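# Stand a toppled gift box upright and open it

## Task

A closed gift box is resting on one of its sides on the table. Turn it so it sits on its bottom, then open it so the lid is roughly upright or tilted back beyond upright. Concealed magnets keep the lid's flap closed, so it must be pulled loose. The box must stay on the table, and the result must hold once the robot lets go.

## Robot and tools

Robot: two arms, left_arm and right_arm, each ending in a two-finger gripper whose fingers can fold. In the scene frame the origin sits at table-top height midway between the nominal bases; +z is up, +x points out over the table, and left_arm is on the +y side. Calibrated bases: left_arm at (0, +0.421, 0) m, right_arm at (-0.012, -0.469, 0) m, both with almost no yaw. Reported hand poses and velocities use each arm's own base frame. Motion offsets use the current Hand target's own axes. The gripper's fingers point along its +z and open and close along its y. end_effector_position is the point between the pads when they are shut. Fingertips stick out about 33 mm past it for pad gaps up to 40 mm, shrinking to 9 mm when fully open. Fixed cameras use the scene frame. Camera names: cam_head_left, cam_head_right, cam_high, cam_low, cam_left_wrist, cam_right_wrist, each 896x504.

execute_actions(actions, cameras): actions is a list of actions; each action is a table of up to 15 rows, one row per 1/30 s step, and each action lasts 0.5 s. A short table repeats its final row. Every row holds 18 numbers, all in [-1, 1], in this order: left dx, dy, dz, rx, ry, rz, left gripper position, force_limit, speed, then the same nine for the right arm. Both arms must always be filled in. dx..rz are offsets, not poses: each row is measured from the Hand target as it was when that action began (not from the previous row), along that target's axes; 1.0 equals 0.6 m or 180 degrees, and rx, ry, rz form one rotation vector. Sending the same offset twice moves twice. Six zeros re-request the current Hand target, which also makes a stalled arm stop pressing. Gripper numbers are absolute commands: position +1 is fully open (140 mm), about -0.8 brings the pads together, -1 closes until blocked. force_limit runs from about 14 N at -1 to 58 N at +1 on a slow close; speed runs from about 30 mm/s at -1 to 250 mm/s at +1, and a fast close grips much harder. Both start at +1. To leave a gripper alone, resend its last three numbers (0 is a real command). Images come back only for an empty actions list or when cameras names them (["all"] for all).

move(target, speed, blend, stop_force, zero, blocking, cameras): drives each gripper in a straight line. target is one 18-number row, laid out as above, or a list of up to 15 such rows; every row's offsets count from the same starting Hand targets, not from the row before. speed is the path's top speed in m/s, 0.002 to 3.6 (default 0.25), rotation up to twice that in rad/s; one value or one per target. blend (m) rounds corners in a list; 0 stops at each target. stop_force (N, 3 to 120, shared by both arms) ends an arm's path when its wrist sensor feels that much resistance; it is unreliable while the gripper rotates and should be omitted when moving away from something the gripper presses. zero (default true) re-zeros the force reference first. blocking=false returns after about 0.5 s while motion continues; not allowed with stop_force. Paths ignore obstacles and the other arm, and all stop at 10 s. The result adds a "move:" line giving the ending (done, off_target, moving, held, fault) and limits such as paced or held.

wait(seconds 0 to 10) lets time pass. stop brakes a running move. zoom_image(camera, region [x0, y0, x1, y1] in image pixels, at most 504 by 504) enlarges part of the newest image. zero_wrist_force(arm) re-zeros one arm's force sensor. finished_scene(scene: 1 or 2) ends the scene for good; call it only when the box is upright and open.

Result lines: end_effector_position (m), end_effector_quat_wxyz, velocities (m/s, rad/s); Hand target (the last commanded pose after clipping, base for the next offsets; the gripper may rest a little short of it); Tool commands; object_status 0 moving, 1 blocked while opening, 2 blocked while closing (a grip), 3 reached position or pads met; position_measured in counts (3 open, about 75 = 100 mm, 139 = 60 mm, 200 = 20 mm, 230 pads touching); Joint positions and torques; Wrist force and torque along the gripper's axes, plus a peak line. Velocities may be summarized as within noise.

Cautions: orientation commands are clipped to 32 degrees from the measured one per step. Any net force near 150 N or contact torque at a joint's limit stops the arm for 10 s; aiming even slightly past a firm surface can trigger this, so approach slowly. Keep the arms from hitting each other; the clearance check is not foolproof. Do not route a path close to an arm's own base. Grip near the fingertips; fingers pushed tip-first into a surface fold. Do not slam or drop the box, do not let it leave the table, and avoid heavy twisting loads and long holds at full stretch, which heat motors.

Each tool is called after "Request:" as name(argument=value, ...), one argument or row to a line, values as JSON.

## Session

Request:
execute_actions(
  actions=[],
)

Scene clock: 0.00 s.
left_arm: end_effector_position=(+0.6264, -0.0706, +0.1528) position_measured=3 object_status=3 end_effector_quat_wxyz=(-0.261, +0.798, +0.462, +0.287) | right_arm: end_effector_position=(+0.1205, +0.2966, +0.3449) position_measured=3 object_status=3 end_effector_quat_wxyz=(-0.040, +0.870, +0.413, +0.266)
Joint positions: left_arm=[-0.682 -1.192 1.59 -1.612 -0.843 1.272] | right_arm=[0.937 -2.375 2.106 -1.82 -1.747 3.145]
Joint velocities: within noise
Joint torques (N m): no reading
Wrist force (N): no reading
Wrist torque (N m): no reading
Wrist force, peak (N): no reading
Hand target: left_arm +0.6264, -0.0706, +0.1528; -0.261, +0.798, +0.462, +0.287 | right_arm +0.1205, +0.2966, +0.3449; -0.040, +0.870, +0.413, +0.266
Tool commands: left_gripper/position=+1.0 left_gripper/force_limit=+1.0 left_gripper/speed=+1.0 right_gripper/position=+1.0 right_gripper/force_limit=+1.0 right_gripper/speed=+1.0
camera_calibration:
cam_left_wrist: T_world_to_cam=[[0.891093, -0.42554, -0.157696, -0.557993], [-0.450438, -0.786996, -0.421595, 0.293106], [0.0552992, 0.446713, -0.892967, 0.266862], [0, 0, 0, 1]] pos_world=[0.614492, -0.125986, 0.273878]
cam_right_wrist: T_world_to_cam=[[0.74232, -0.653962, 0.145928, 0.0591303], [-0.636424, -0.756269, -0.151727, 0.34932], [0.209585, 0.0197583, -0.977591, 0.452052], [0, 0, 0, 1]] pos_world=[0.0836787, 0.293917, 0.486294]

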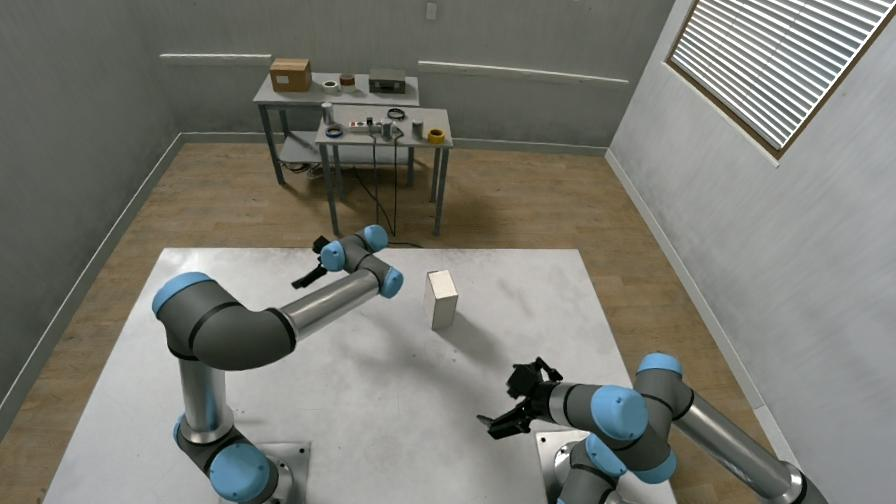

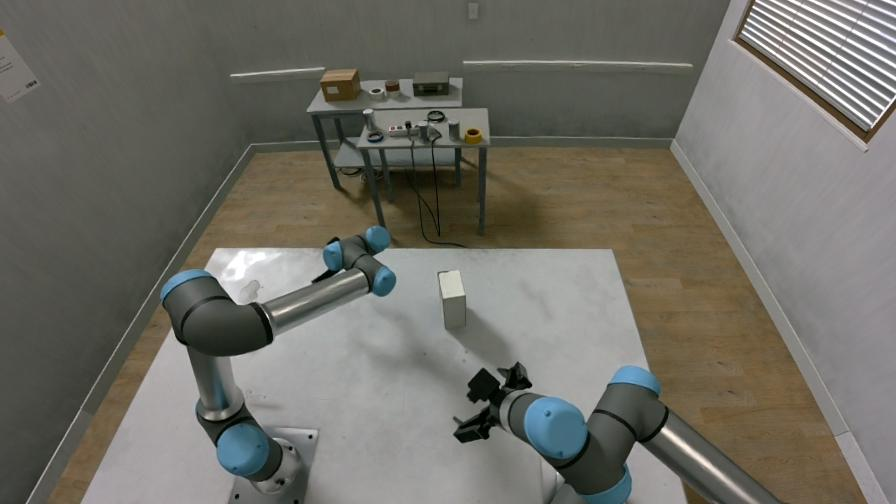

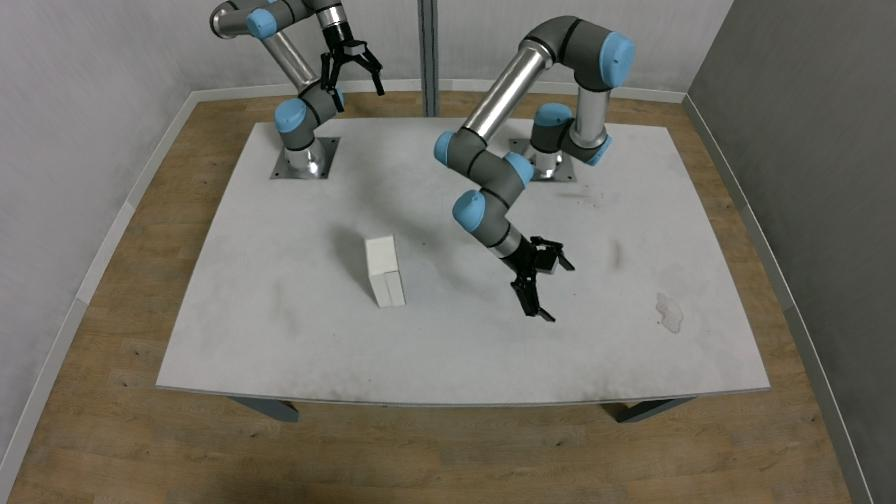

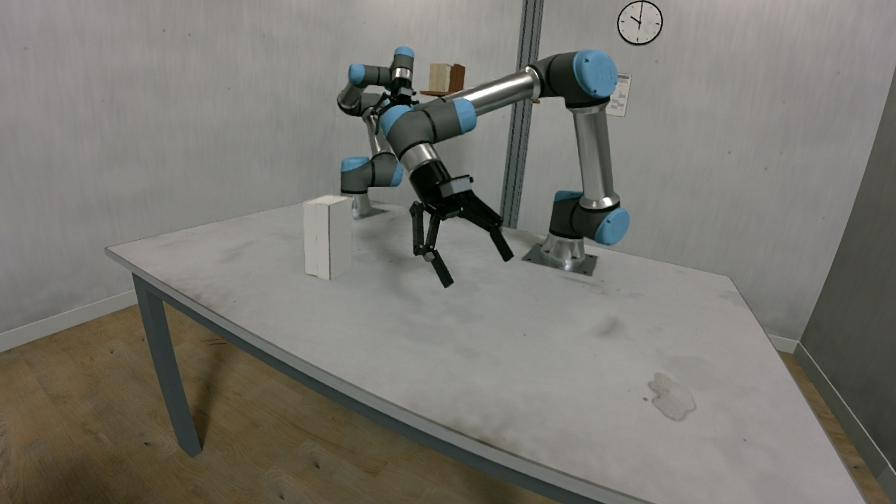

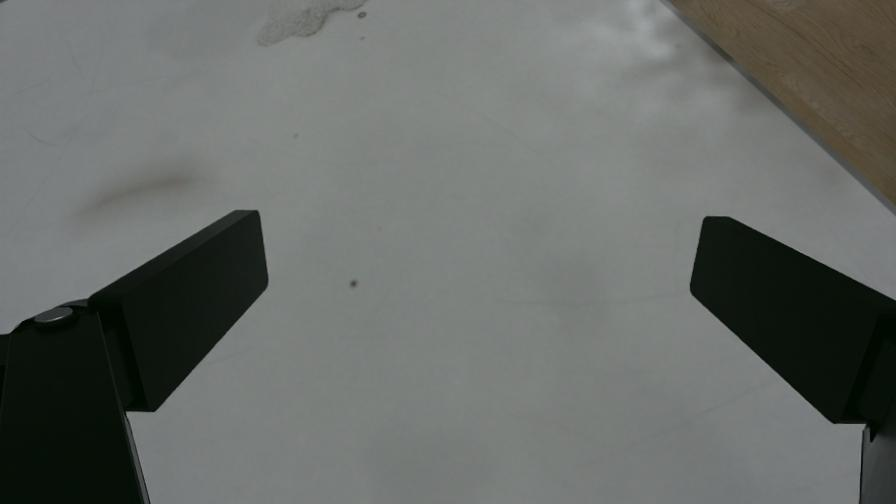

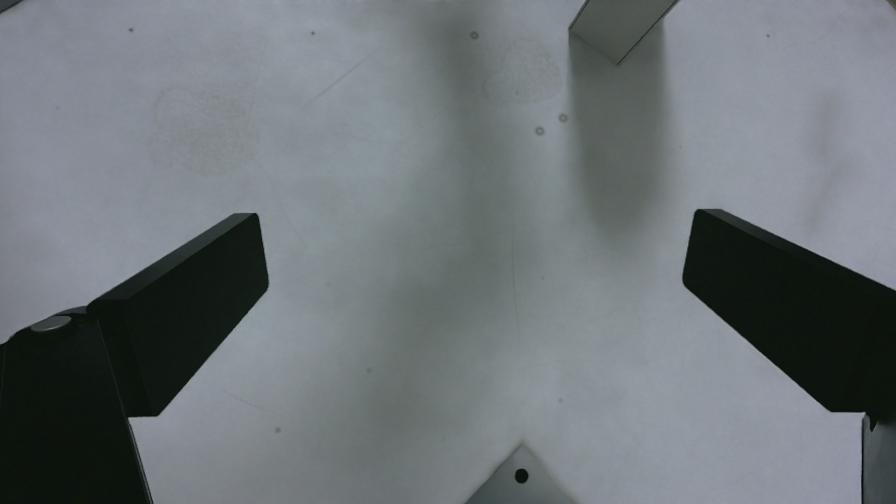

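Request:
zoom_image(
  camera="cam_high",
  region=[340, 215, 440, 325],
)

Request:
zoom_image(
  camera="cam_low",
  region=[280, 180, 380, 290],
)

Request:
zoom_image(
  camera="cam_head_left",
  region=[400, 255, 490, 345],
)

Request:
zoom_image(
  camera="cam_right_wrist",
  region=[540, 0, 700, 90],
)

Scaled by 4.582.

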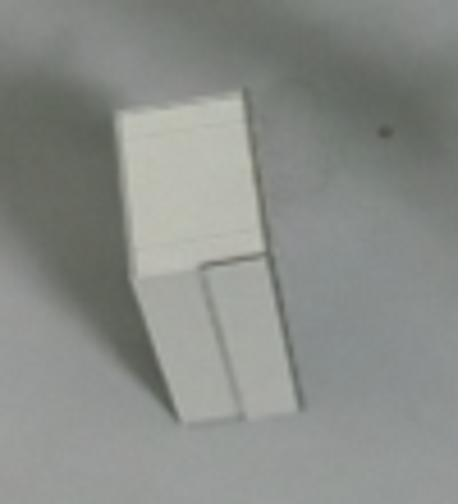

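Scaled by 4.582.

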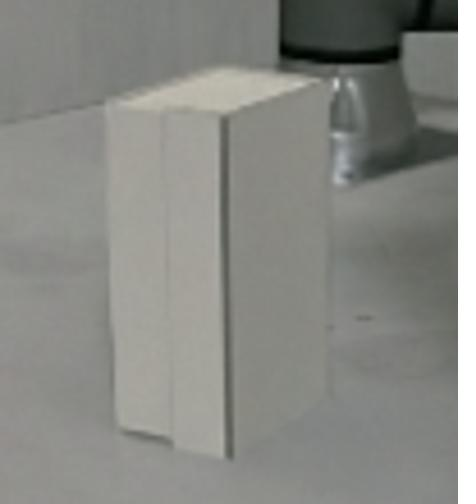

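Scaled by 5.600.

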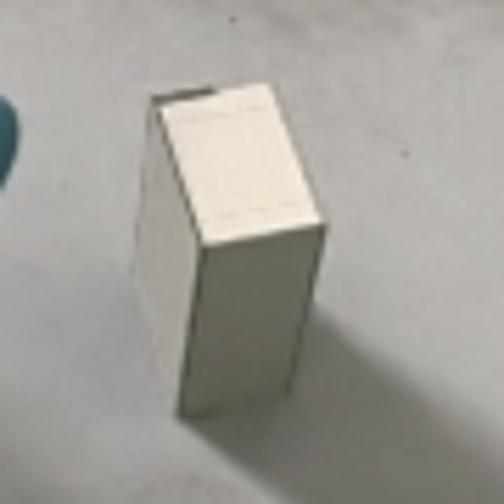

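Scaled by 3.150.

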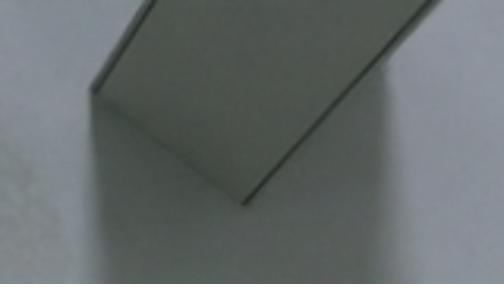

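Request:
move(
  target=[
    [0.233,-0.05,-0.233,0,0,0,1,1,1,0,0,0,0,0,0,1,1,1],
    [-0.302,0.114,-0.796,-0.1567,-0.2089,0.2593,1,1,1,0,0,0,0,0,0,1,1,1],
  ],
  blend=[0.05,0],
  speed=0.5,
  cameras=["cam_left_wrist","cam_high","cam_low"],
)

Scene clock: 195.23 s.
left_arm: end_effector_position=(+0.5095, -0.5322, +0.3500) position_measured=3 object_status=3 end_effector_quat_wxyz=(+0.000, +0.996, +0.094, +0.000) | right_arm: end_effector_position=(+0.1205, +0.2966, +0.3449) position_measured=3 object_status=3 end_effector_quat_wxyz=(-0.040, +0.870, +0.413, +0.266)
Joint positions: left_arm=[-0.989 -0.874 0.418 -1.115 -1.571 1.965] | right_arm=[0.937 -2.375 2.106 -1.82 -1.747 3.145]
Joint torques (N m): left_arm=[11.82 -30.66 -32.12 -1.18 -2.85 2.25] | right_arm=[0.46 6.89 -24.75 -4 -0.39 0.05]
Wrist force (N): left_arm=[1.3 1.5 -0.7] | right_arm=[-0.3 0.0 0.0]
Wrist torque (N m): left_arm=[0.31 -0.33 -0.01] | right_arm=[0.01 0.07 0.00]
Wrist force, peak (N): left_arm=[-4.6 6.0 -0.3] | right_arm=[-0.5 0.1 0.2]
Hand target: left_arm +0.5095, -0.5322, +0.3500; +0.000, +0.996, +0.094, +0.000 | right_arm +0.1205, +0.2966, +0.3449; -0.040, +0.870, +0.413, +0.266
Off the commanded pose: left_arm 0.000 m, 0 deg | right_arm 0.000 m, 0 deg.
move: done
camera_calibration:
cam_left_wrist: T_world_to_cam=[[0.191014, -0.981497, -0.013343, -0.6088], [-0.922647, -0.184167, 0.338829, 0.255664], [-0.335016, -0.05241, -0.940754, 0.60564], [0, 0, 0, 1]] pos_world=[0.555076, -0.518709, 0.475009]
Images, in order (width x height): cam_high 896x504, cam_low 896x504, cam_left_wrist 896x504.

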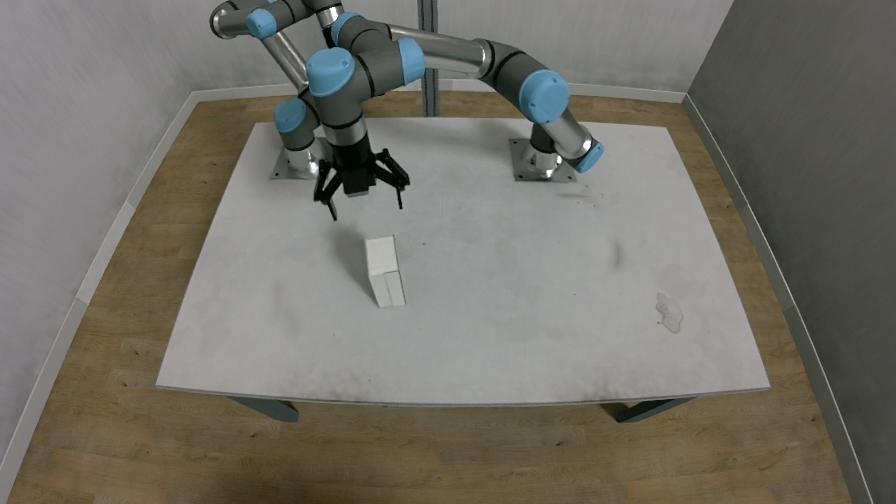

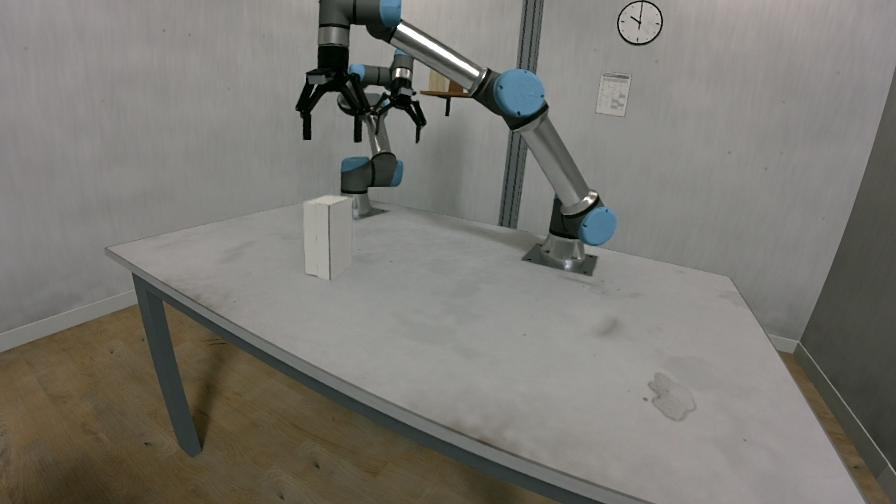

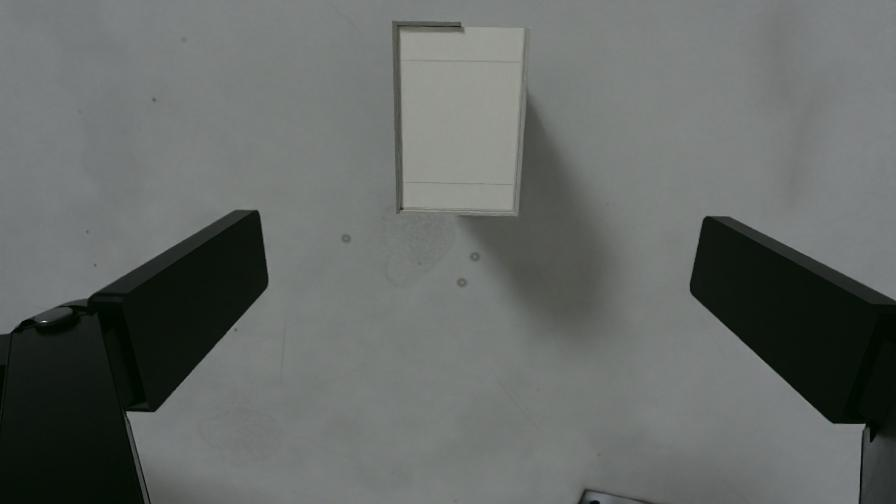

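Request:
move(
  target=[0.044,-0.001,0.2917,0,0,0,1,1,1,0,0,0,0,0,0,1,1,1],
  speed=0.2,
  stop_force=12,
)

Request:
move(
  target=[0,0,0,0,0,0,-1,0,-1,0,0,0,0,0,0,1,1,1],
  cameras=["cam_left_wrist","cam_low"],
)

Request:
wait(
  seconds=0.5,
)

Scene clock: 220.73 s.
left_arm: end_effector_position=(+0.5353, -0.5267, +0.1750) position_measured=3 object_status=3 end_effector_quat_wxyz=(+0.000, +0.996, +0.094, +0.000) | right_arm: end_effector_position=(+0.1205, +0.2966, +0.3449) position_measured=3 object_status=3 end_effector_quat_wxyz=(-0.040, +0.870, +0.413, +0.266)
Joint positions: left_arm=[-0.956 -0.948 1.004 -1.626 -1.571 1.998] | right_arm=[0.937 -2.375 2.106 -1.82 -1.747 3.145]
Joint torques (N m): left_arm=[12.68 -30.39 -11.3 -4.56 2.4 2.29] | right_arm=[0.42 7.39 -25.22 -3.85 -0.51 0.04]
Wrist force (N): left_arm=[1.3 1.5 -0.6] | right_arm=[-0.2 -0.3 0.1]
Wrist torque (N m): left_arm=[0.33 -0.32 -0.02] | right_arm=[-0.07 0.05 0.01]
Wrist force, peak (N): left_arm=[1.4 1.3 -2.4] | right_arm=[-0.6 -0.3 0.4]
Hand target: left_arm +0.5353, -0.5267, +0.1750; +0.000, +0.996, +0.094, +0.000 | right_arm +0.1205, +0.2966, +0.3449; -0.040, +0.870, +0.413, +0.266
Off the commanded pose: left_arm 0.000 m, 0 deg | right_arm 0.000 m, 0 deg.
move: done

Scene clock: 223.57 s.
left_arm: end_effector_position=(+0.5353, -0.5267, +0.1750) position_measured=116 object_status=0 end_effector_quat_wxyz=(+0.000, +0.996, +0.094, +0.000) | right_arm: end_effector_position=(+0.1205, +0.2966, +0.3449) position_measured=3 object_status=3 end_effector_quat_wxyz=(-0.040, +0.870, +0.413, +0.266)
Joint positions: left_arm=[-0.956 -0.948 1.004 -1.626 -1.571 1.998] | right_arm=[0.937 -2.375 2.106 -1.82 -1.747 3.145]
Joint torques (N m): left_arm=[10.8 -32.37 -13.35 -3.86 2.5 2.2] | right_arm=[-0.71 7.94 -25.89 -3.94 -0.53 0.01]
Wrist force (N): left_arm=[0.7 0.9 -5.4] | right_arm=[0.0 -0.1 0.0]
Wrist torque (N m): left_arm=[0.15 -0.36 0.05] | right_arm=[-0.02 0.00 0.00]
Wrist force, peak (N): left_arm=[0.7 1.0 -5.8] | right_arm=[0.0 0.0 0.6]
Hand target: left_arm +0.5353, -0.5267, +0.1750; +0.000, +0.996, +0.094, +0.000 | right_arm +0.1205, +0.2966, +0.3449; -0.040, +0.870, +0.413, +0.266
Off the commanded pose: left_arm 0.000 m, 0 deg | right_arm 0.000 m, 0 deg.
move: done
camera_calibration:
cam_left_wrist: T_world_to_cam=[[0.19099, -0.9815, -0.0134593, -0.610696], [-0.922619, -0.18418, 0.338898, 0.339621], [-0.335107, -0.0523083, -0.940727, 0.449998], [0, 0, 0, 1]] pos_world=[0.580775, -0.513308, 0.300009]
Images, in order (width x height): cam_low 896x504, cam_left_wrist 896x504.

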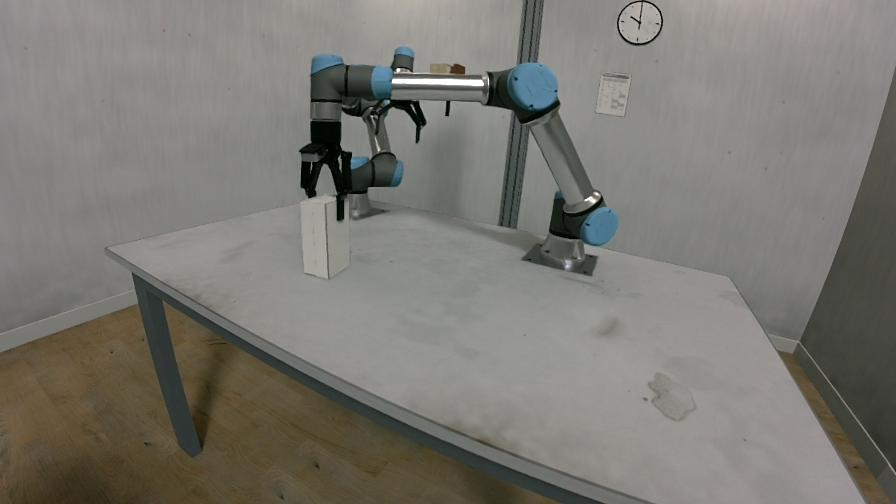

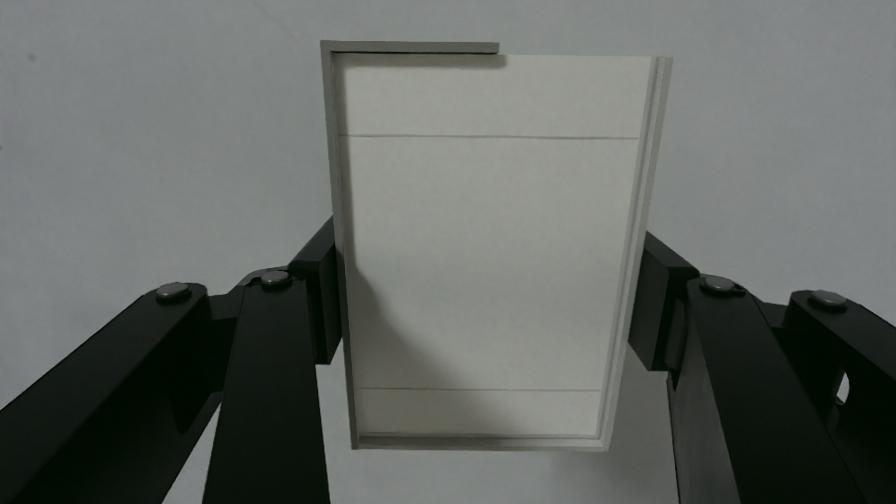

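Scene clock: 224.07 s.
left_arm: end_effector_position=(+0.5353, -0.5267, +0.1750) position_measured=116 object_status=2 end_effector_quat_wxyz=(+0.000, +0.996, +0.094, +0.000) | right_arm: end_effector_position=(+0.1205, +0.2966, +0.3449) position_measured=3 object_status=3 end_effector_quat_wxyz=(-0.040, +0.870, +0.413, +0.266)
Joint positions: left_arm=[-0.956 -0.948 1.004 -1.626 -1.571 1.998] | right_arm=[0.937 -2.375 2.106 -1.82 -1.747 3.145]
Joint torques (N m): left_arm=[10.16 -34.13 -15.42 -3.44 2.44 2.05] | right_arm=[0.89 7.09 -24.77 -4.01 -0.59 0.04]
Wrist force (N): left_arm=[0.7 1.1 -5.6] | right_arm=[-0.1 -0.1 0.1]
Wrist torque (N m): left_arm=[0.17 -0.37 0.05] | right_arm=[-0.03 0.03 0.00]
Wrist force, peak (N): left_arm=[0.7 1.1 -5.7] | right_arm=[-0.4 -0.4 0.1]
Hand target: left_arm +0.5353, -0.5267, +0.1750; +0.000, +0.996, +0.094, +0.000 | right_arm +0.1205, +0.2966, +0.3449; -0.040, +0.870, +0.413, +0.266
Tool commands: left_gripper/position=-1.0 left_gripper/force_limit=+0.0 left_gripper/speed=-1.0 right_gripper/position=+1.0 right_gripper/force_limit=+1.0 right_gripper/speed=+1.0
Off the commanded pose: left_arm 0.000 m, 0 deg | right_arm 0.000 m, 0 deg.
wait: 0.50 s; at rest by 0.17 s

Request:
move(
  target=[
    [0,0,-0.058,0,0,0,-1,0,-1,0,0,0,0,0,0,1,1,1],
    [0.012,-0.111,-0.125,0,0,-0.472,-1,0,-1,0,0,0,0,0,0,1,1,1],
    [0.0207,-0.245,-0.125,0,0,-0.939,-1,0,-1,0,0,0,0,0,0,1,1,1],
    [0.033,-0.346,0.125,0.0602,-0.6246,-0.7185,-1,0,-1,0,0,0,0,0,0,1,1,1],
  ],
  blend=[0.01,0.03,0.03,0],
  speed=0.35,
  cameras=["all"],
)

Scene clock: 261.73 s.
left_arm: end_effector_position=(+0.5135, -0.3261, +0.1247) position_measured=116 object_status=2 end_effector_quat_wxyz=(-0.014, +0.006, +0.838, -0.545) | right_arm: end_effector_position=(+0.1205, +0.2966, +0.3449) position_measured=3 object_status=3 end_effector_quat_wxyz=(-0.040, +0.870, +0.413, +0.266)
Joint positions: left_arm=[-0.337 -1.034 2.048 -3.18 -2.63 -0.679] | right_arm=[0.937 -2.375 2.106 -1.82 -1.747 3.145]
Joint torques (N m): left_arm=[-8.62 -54.59 -22.47 -1.41 0.66 2.24] | right_arm=[0.11 7.06 -25.24 -3.98 -0.29 0.13]
Wrist force (N): left_arm=[0.1 3.6 1.5] | right_arm=[0.1 0.2 0.2]
Wrist torque (N m): left_arm=[0.43 -0.04 -0.02] | right_arm=[0.03 -0.01 0.00]
Wrist force, peak (N): left_arm=[1.8 12.9 3.9] | right_arm=[-0.3 0.1 0.5]
Hand target: left_arm +0.5136, -0.3261, +0.1247; -0.014, +0.006, +0.838, -0.545 (not the last commanded pose) | right_arm +0.1205, +0.2966, +0.3449; -0.040, +0.870, +0.413, +0.266
Off the commanded pose: left_arm 0.026 m, 16 deg | right_arm 0.000 m, 0 deg.
move: held (left_arm; a check stopped the path); path passed 3 of 4 targets; limits=held
pose unreachable (left arm): on one or more control steps of this call, first in action 0 (counted from 0), this arm could not follow its commanded pose, so it was not sent that pose on those steps. It may still have moved: this result reports where it is.
cause: moving toward the commanded pose would bring two parts of the arm too close to each other (its gripper and another part of the arm, with joints 4 (wrist 1) to 6 (wrist 3) between them, 14 mm apart when it was first held).
camera_calibration:
cam_left_wrist: T_world_to_cam=[[-0.00979937, 0.393094, -0.919446, 0.254036], [0.950374, 0.289596, 0.113683, -0.40566], [0.310956, -0.872703, -0.376424, -0.263819], [0, 0, 0, 1]] pos_world=[0.470054, -0.212618, 0.180382]
cam_right_wrist: T_world_to_cam=[[0.74232, -0.653962, 0.145928, 0.0591303], [-0.636424, -0.756269, -0.151727, 0.34932], [0.209585, 0.0197583, -0.977591, 0.452052], [0, 0, 0, 1]] pos_world=[0.0836787, 0.293917, 0.486294]

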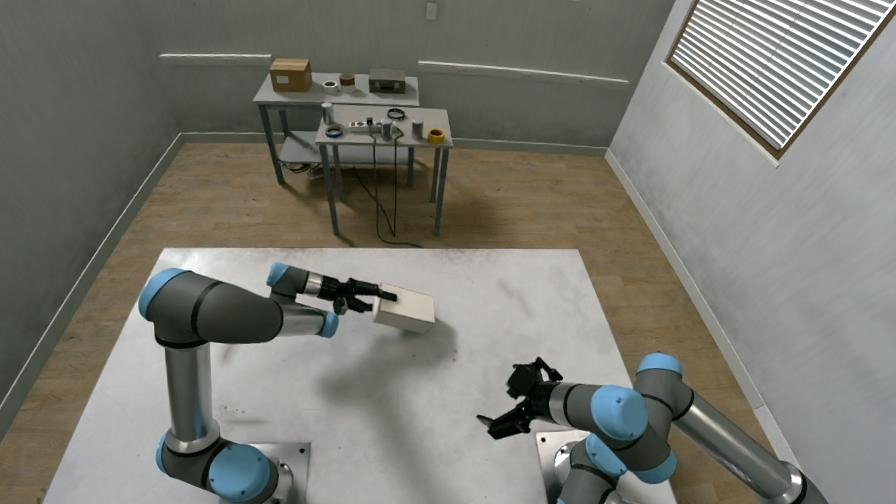

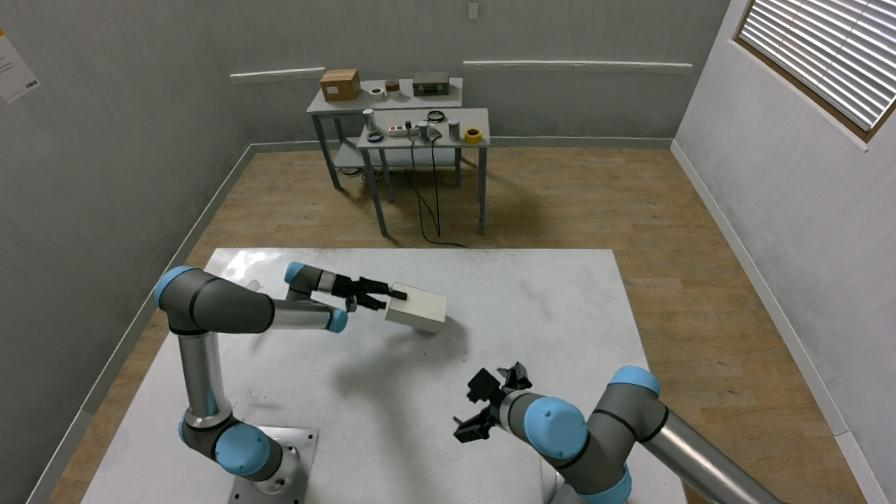

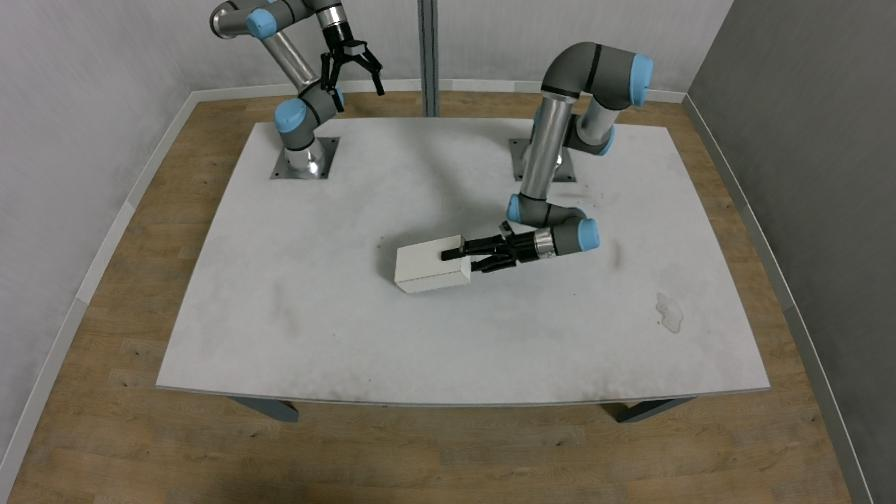

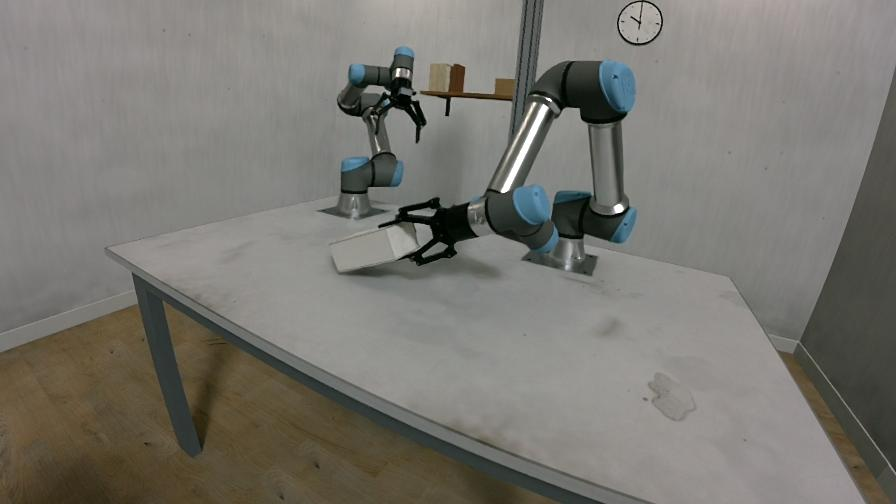

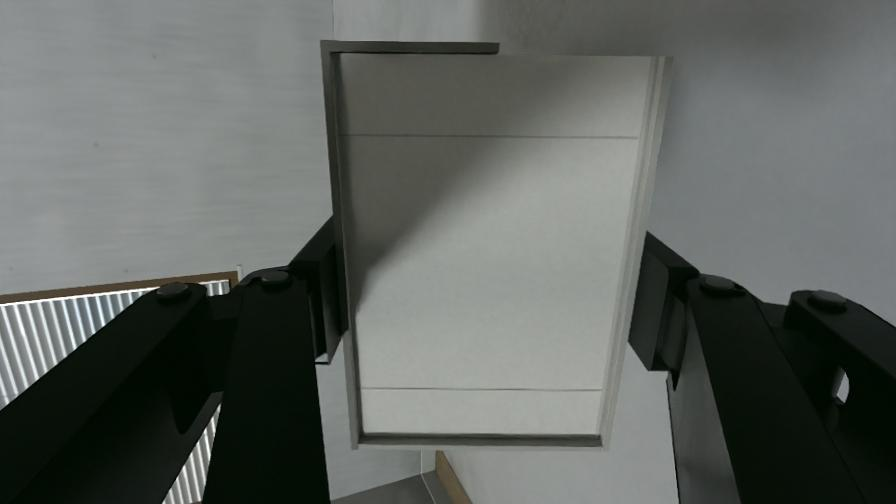

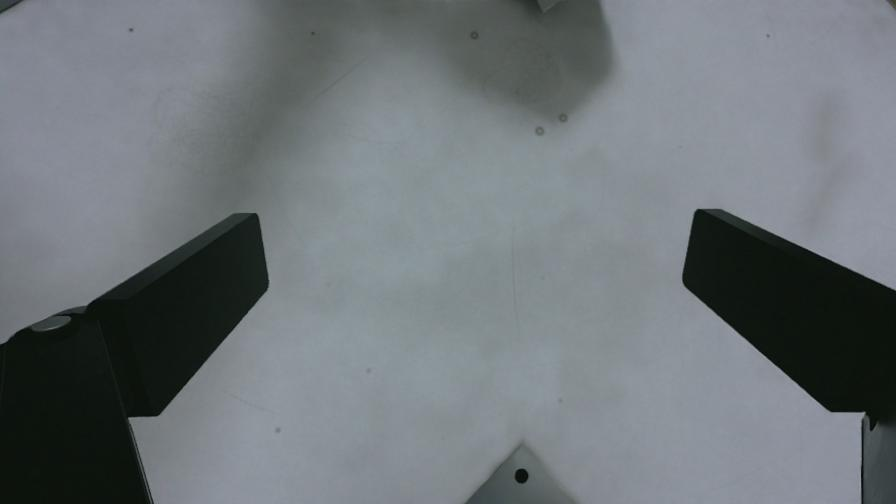

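Request:
move(
  target=[
    [-0.2167,0,0,0,0,0,-1,0,-1,0,0,0,0,0,0,1,1,1],
    [-0.2167,0.061,0.027,0.0889,0,0,-1,0,-1,0,0,0,0,0,0,1,1,1],
  ],
  blend=[0.02,0],
  speed=0.2,
  cameras=["cam_high","cam_low"],
)

Scene clock: 285.60 s.
left_arm: end_effector_position=(+0.6401, -0.3284, +0.1168) position_measured=116 object_status=2 end_effector_quat_wxyz=(-0.013, +0.005, +0.828, -0.561) | right_arm: end_effector_position=(+0.1205, +0.2966, +0.3449) position_measured=3 object_status=3 end_effector_quat_wxyz=(-0.040, +0.870, +0.413, +0.266)
Joint positions: left_arm=[-0.267 -0.822 1.665 -2.946 -2.698 -0.597] | right_arm=[0.937 -2.375 2.106 -1.82 -1.747 3.145]
Joint torques (N m): left_arm=[-8.61 -65.89 -7 -1.45 0.44 1.31] | right_arm=[0.99 7.81 -24.73 -3.89 -0.35 0.14]
Wrist force (N): left_arm=[-0.2 3.7 1.8] | right_arm=[0.1 -0.1 0.0]
Wrist torque (N m): left_arm=[0.47 0.03 0.15] | right_arm=[-0.03 0.00 0.00]
Wrist force, peak (N): left_arm=[0.9 13.3 4.4] | right_arm=[-0.4 -0.4 0.5]
Hand target: left_arm +0.6401, -0.3284, +0.1168; -0.013, +0.005, +0.828, -0.561 (not the last commanded pose) | right_arm +0.1205, +0.2966, +0.3449; -0.040, +0.870, +0.413, +0.266
Off the commanded pose: left_arm 0.034 m, 14 deg | right_arm 0.000 m, 0 deg.
move: held (left_arm; a check stopped the path); path passed 1 of 2 targets; limits=held
pose unreachable (left arm): on one or more control steps of this call, first in action 0 (counted from 0), this arm could not follow its commanded pose, so it was not sent that pose on those steps. It may still have moved: this result reports where it is.
cause: moving toward the commanded pose would bring two parts of the arm too close to each other (its gripper and another part of the arm, with joints 4 (wrist 1) to 6 (wrist 3) between them, 6 mm apart when it was first held).
Images, in order (width x height): cam_high 896x504, cam_low 896x504.

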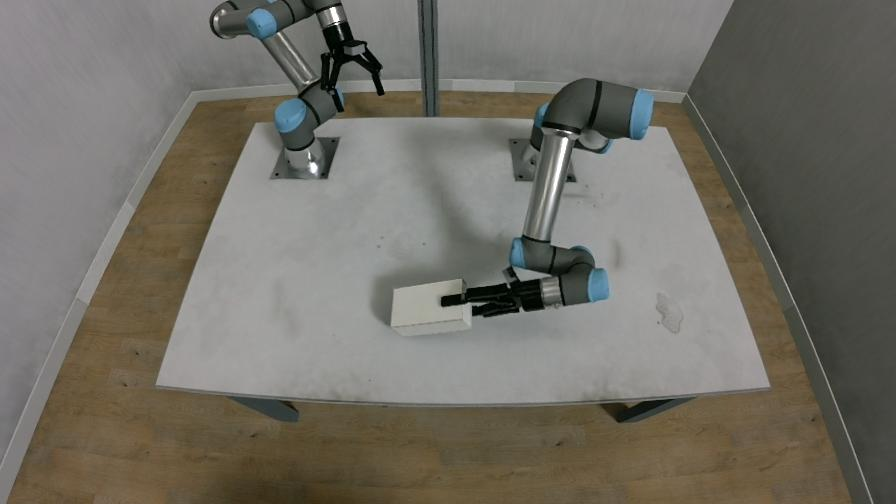

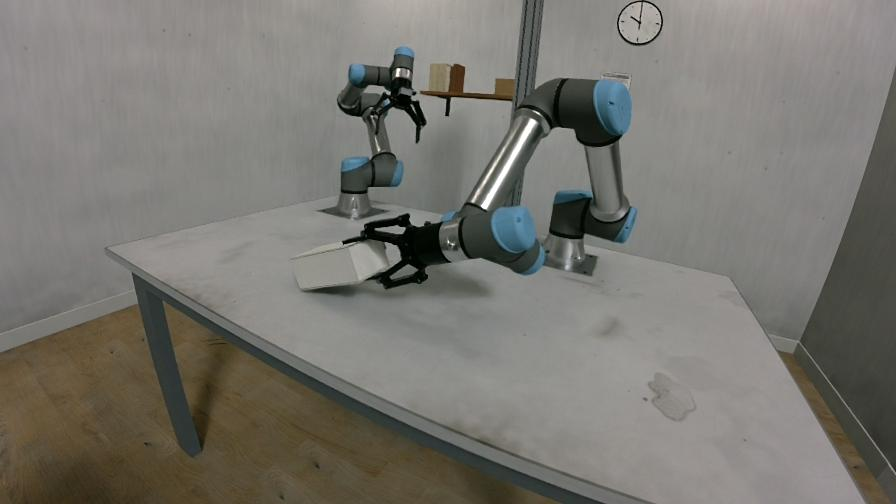

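Request:
move(
  target=[
    [0.11,-0.111,-0.078,0.0044,-0.258,-0.103,-1,0,-1,0,0,0,0,0,0,1,1,1],
    [0.106,0.0625,-0.008,0.0762,-0.2693,-0.0716,-1,0,-1,0,0,0,0,0,0,1,1,1],
  ],
  blend=[0.02,0],
  speed=0.25,
  cameras=["cam_high","cam_low","cam_head_left"],
)

Request:
zoom_image(
  camera="cam_low",
  region=[270, 170, 530, 330],
)

Scene clock: 327.10 s.
left_arm: end_effector_position=(+0.5731, -0.3060, +0.0963) position_measured=116 object_status=2 end_effector_quat_wxyz=(+0.253, -0.324, +0.704, -0.579) end_effector_velocity=(+0.000, -0.001, +0.004) end_effector_angular_velocity=(-0.004, -0.005, -0.001) | right_arm: end_effector_position=(+0.1205, +0.2966, +0.3449) position_measured=3 object_status=3 end_effector_quat_wxyz=(-0.040, +0.870, +0.413, +0.266)
Joint positions: left_arm=[-0.669 -0.754 2.311 -4.497 -1.628 -1.578] | right_arm=[0.937 -2.375 2.106 -1.82 -1.747 3.145]
Joint velocities: left_arm=[-0.001 -0.006 0 0 0 0] | right_arm=[within noise]
Joint torques (N m): left_arm=[1.18 -22.13 -1.85 -2.94 -0.15 0.29] | right_arm=[1.13 7.92 -25.11 -3.91 -0.54 0.2]
Wrist force (N): left_arm=[0.3 3.6 1.5] | right_arm=[-0.1 -0.1 0.2]
Wrist torque (N m): left_arm=[0.45 -0.05 0.18] | right_arm=[-0.02 0.04 0.00]
Wrist force, peak (N): left_arm=[-0.5 27.8 8.2] | right_arm=[-0.3 -0.1 0.6]
Hand target: left_arm +0.5731, -0.3060, +0.0963; +0.253, -0.324, +0.704, -0.579 (not the last commanded pose) | right_arm +0.1205, +0.2966, +0.3449; -0.040, +0.870, +0.413, +0.266
Tool commands: left_gripper/position=-1.0 left_gripper/force_limit=+0.003922 left_gripper/speed=-1.0 right_gripper/position=+1.0 right_gripper/force_limit=+1.0 right_gripper/speed=+1.0
Off the commanded pose: left_arm 0.012 m, 4 deg | right_arm 0.000 m, 0 deg.
FORCE FAULT: contact force on the left arm reached its limit, and that arm stopped. The contact can be on any part of that arm, not only on its tool. That arm's remaining commands of this call were not run. That arm is still stopped at the end of this call. That arm stays stopped for about 9 more seconds. Until then a move that you send moves the other arm only, and its call returns only when the move has ended. Once the stop has ended, the next robot result says so. If the stop ends while you think or write, that arm runs what you send next, counted from a new Hand target: where the arm stands when the stop ends. While its stop runs, that arm takes no new command, but its gripper still runs the gripper command that each later call begins with. Until it ends, the stop uses up actions while you think or wait. An arm that is not stopped still takes commands.
move: fault (left_arm)
Images, in order (width x height): cam_head_left 896x504, cam_high 896x504, cam_low 896x504.

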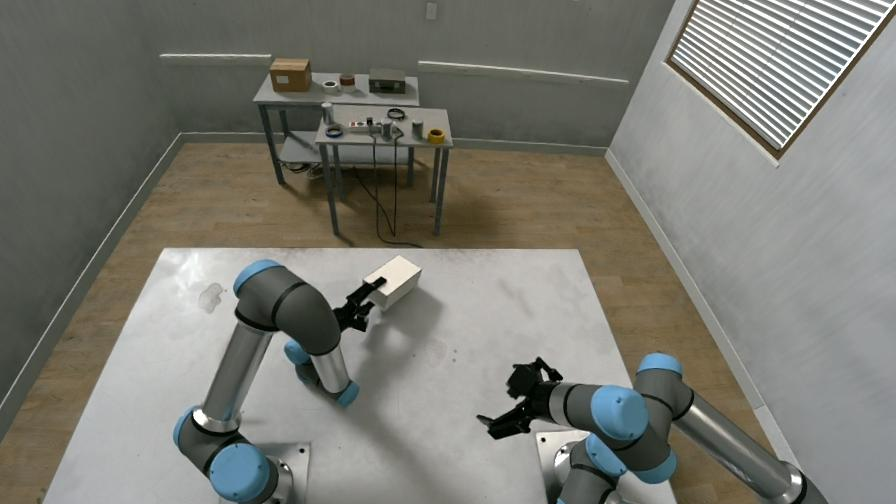

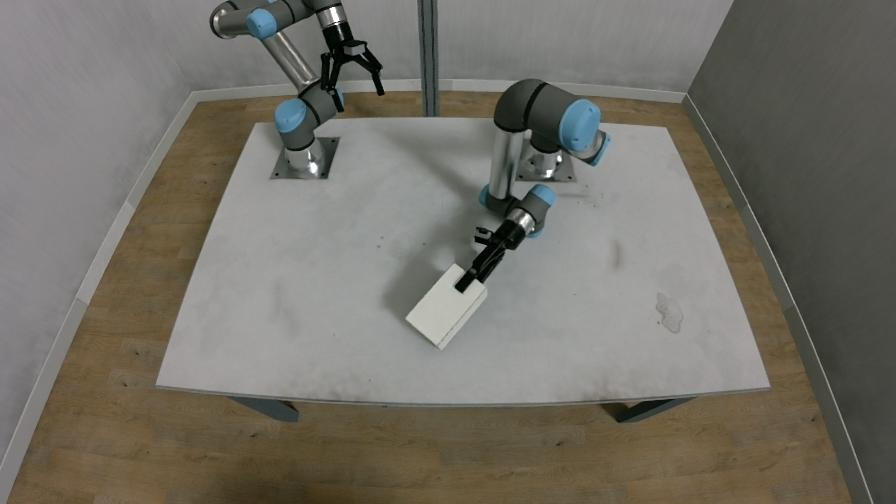

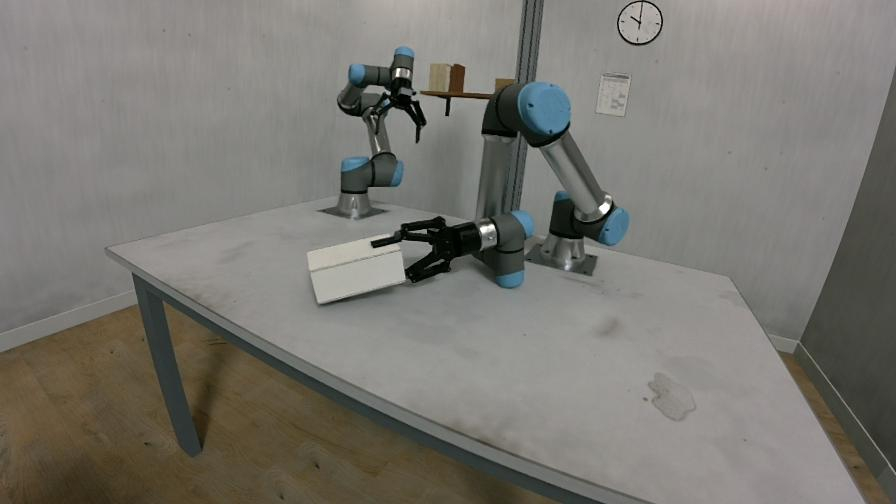

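Scaled by 1.938.

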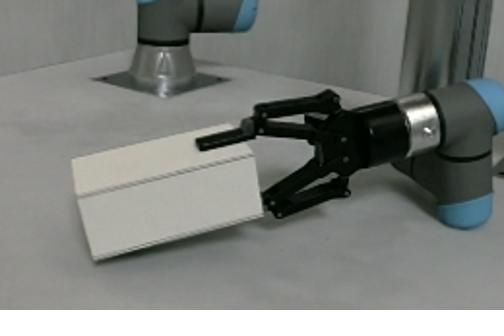

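Request:
move(
  target=[0,0,0,0,0,0,-1,0,-1,0.166,0.927,0.26,0.033,-0.1706,0.064,1,1,1],
  speed=0.4,
  cameras=["cam_high"],
)

Scene clock: 434.33 s.
left_arm: end_effector_position=(+0.5731, -0.3060, +0.0969) position_measured=116 object_status=2 end_effector_quat_wxyz=(+0.253, -0.323, +0.704, -0.580) | right_arm: end_effector_position=(+0.6505, +0.0461, +0.3447) position_measured=3 object_status=3 end_effector_quat_wxyz=(+0.000, +0.943, +0.333, +0.000)
Joint positions: left_arm=[-0.669 -0.755 2.311 -4.497 -1.628 -1.578] | right_arm=[-0.135 -1.187 0.931 -1.315 -1.571 2.327]
Joint torques (N m): left_arm=[1.48 -30.62 -2.43 -2.96 -0.2 0.28] | right_arm=[11.76 -26.79 -40 -0.82 -2.04 1.4]
Wrist force (N): left_arm=[0.0 3.8 1.5] | right_arm=[-0.6 -0.5 0.0]
Wrist torque (N m): left_arm=[0.44 -0.02 0.18] | right_arm=[-0.16 -0.01 0.27]
Wrist force, peak (N): left_arm=[-0.1 3.9 1.7] | right_arm=[-2.0 0.4 2.9]
Hand target: left_arm +0.5731, -0.3060, +0.0969; +0.253, -0.323, +0.704, -0.580 | right_arm +0.6505, +0.0462, +0.3447; +0.000, +0.943, +0.333, +0.000
Off the commanded pose: left_arm 0.000 m, 0 deg | right_arm 0.000 m, 0 deg.
FORCE FAULT, CONTINUED: the left arm's stop, for the force fault that an earlier result reported, is over. The rest of the stop counts as 18 of the actions that you can send in this scene. The stop ended before this call began, so that arm ran this call's commands, counted from a new Hand target: where the arm stood when the stop ended.
move: done
Images, in order (width x height): cam_high 896x504.

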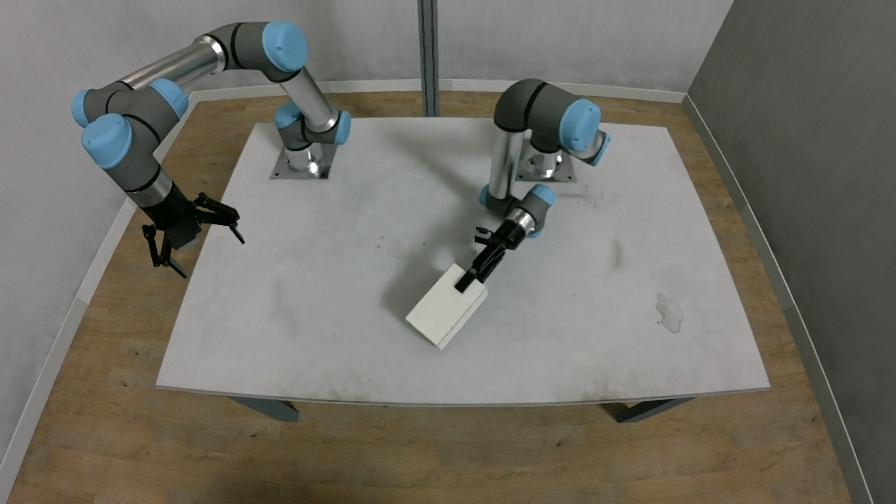

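Request:
move(
  target=[
    [0.003,-0.163,-0.0335,-0.2,0,0,-1,0,-1,0,0,0,0,0,0,1,1,1],
    [0.175,-0.303,0,-0.4356,0,0,-1,0,-1,0,0,0,0,0,0,1,1,1],
    [0.289,-0.31,0.094,-0.362,-0.2932,-0.3597,-1,0,-1,0,0,0,0,0,0,1,1,1],
  ],
  blend=[0.02,0.02,0],
  speed=0.35,
  cameras=["cam_high","cam_low","cam_left_wrist"],
)

Scene clock: 447.67 s.
left_arm: end_effector_position=(+0.5296, -0.4948, +0.2710) position_measured=116 object_status=2 end_effector_quat_wxyz=(+0.009, +0.893, -0.450, -0.002) | right_arm: end_effector_position=(+0.6505, +0.0462, +0.3447) position_measured=3 object_status=3 end_effector_quat_wxyz=(+0.000, +0.943, +0.333, +0.000)
Joint positions: left_arm=[-0.929 -1.015 0.867 -1.428 -1.588 -3.137] | right_arm=[-0.135 -1.187 0.931 -1.315 -1.571 2.327]
Joint torques (N m): left_arm=[-10.22 -28.97 -34.94 -1.22 2.38 -1.57] | right_arm=[12.83 -27.16 -40.14 -0.84 -2.18 1.36]
Wrist force (N): left_arm=[1.4 1.1 0.6] | right_arm=[-0.6 -0.2 -0.1]
Wrist torque (N m): left_arm=[0.25 -0.34 0.18] | right_arm=[-0.09 -0.01 0.27]
Wrist force, peak (N): left_arm=[0.0 8.2 1.6] | right_arm=[-1.0 -0.6 -0.1]
Hand target: left_arm +0.5296, -0.4948, +0.2710; +0.009, +0.893, -0.450, -0.002 | right_arm +0.6505, +0.0462, +0.3447; +0.000, +0.943, +0.333, +0.000
Off the commanded pose: left_arm 0.000 m, 0 deg | right_arm 0.000 m, 0 deg.
move: done
camera_calibration:
cam_left_wrist: T_world_to_cam=[[-0.800951, -0.598717, 0.00395969, 0.133005], [-0.563386, 0.755892, 0.333502, 0.584142], [-0.202667, 0.264888, -0.942741, 0.627414], [0, 0, 0, 1]] pos_world=[0.562784, -0.528111, 0.396149]
Images, in order (width x height): cam_high 896x504, cam_low 896x504, cam_left_wrist 896x504.

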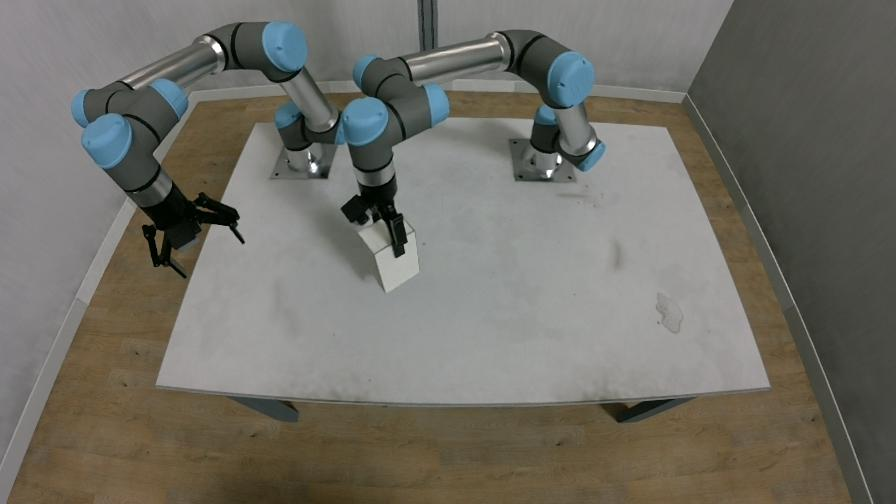

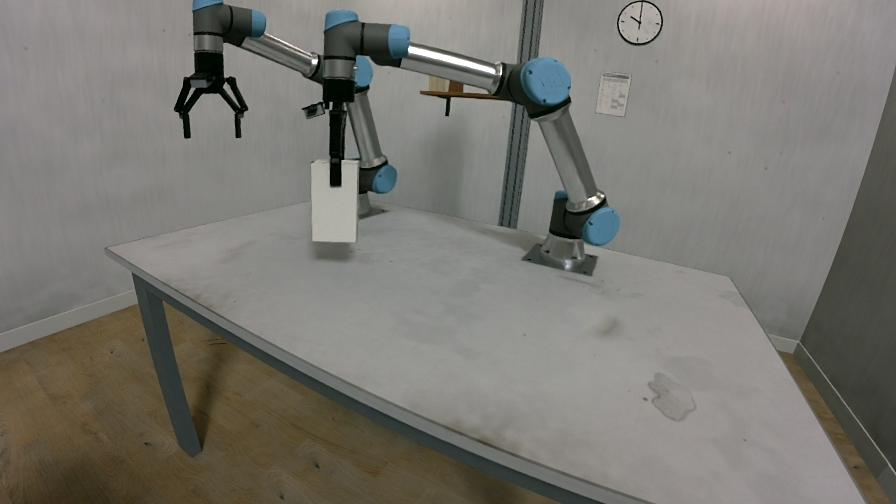

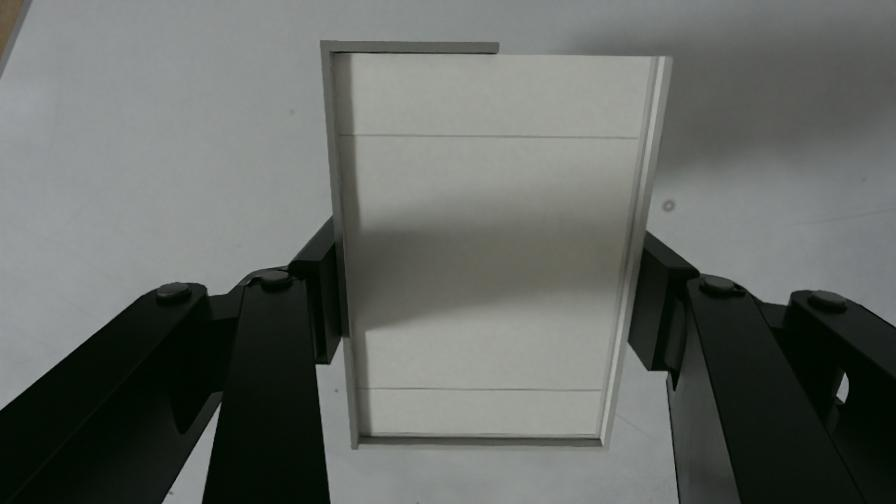

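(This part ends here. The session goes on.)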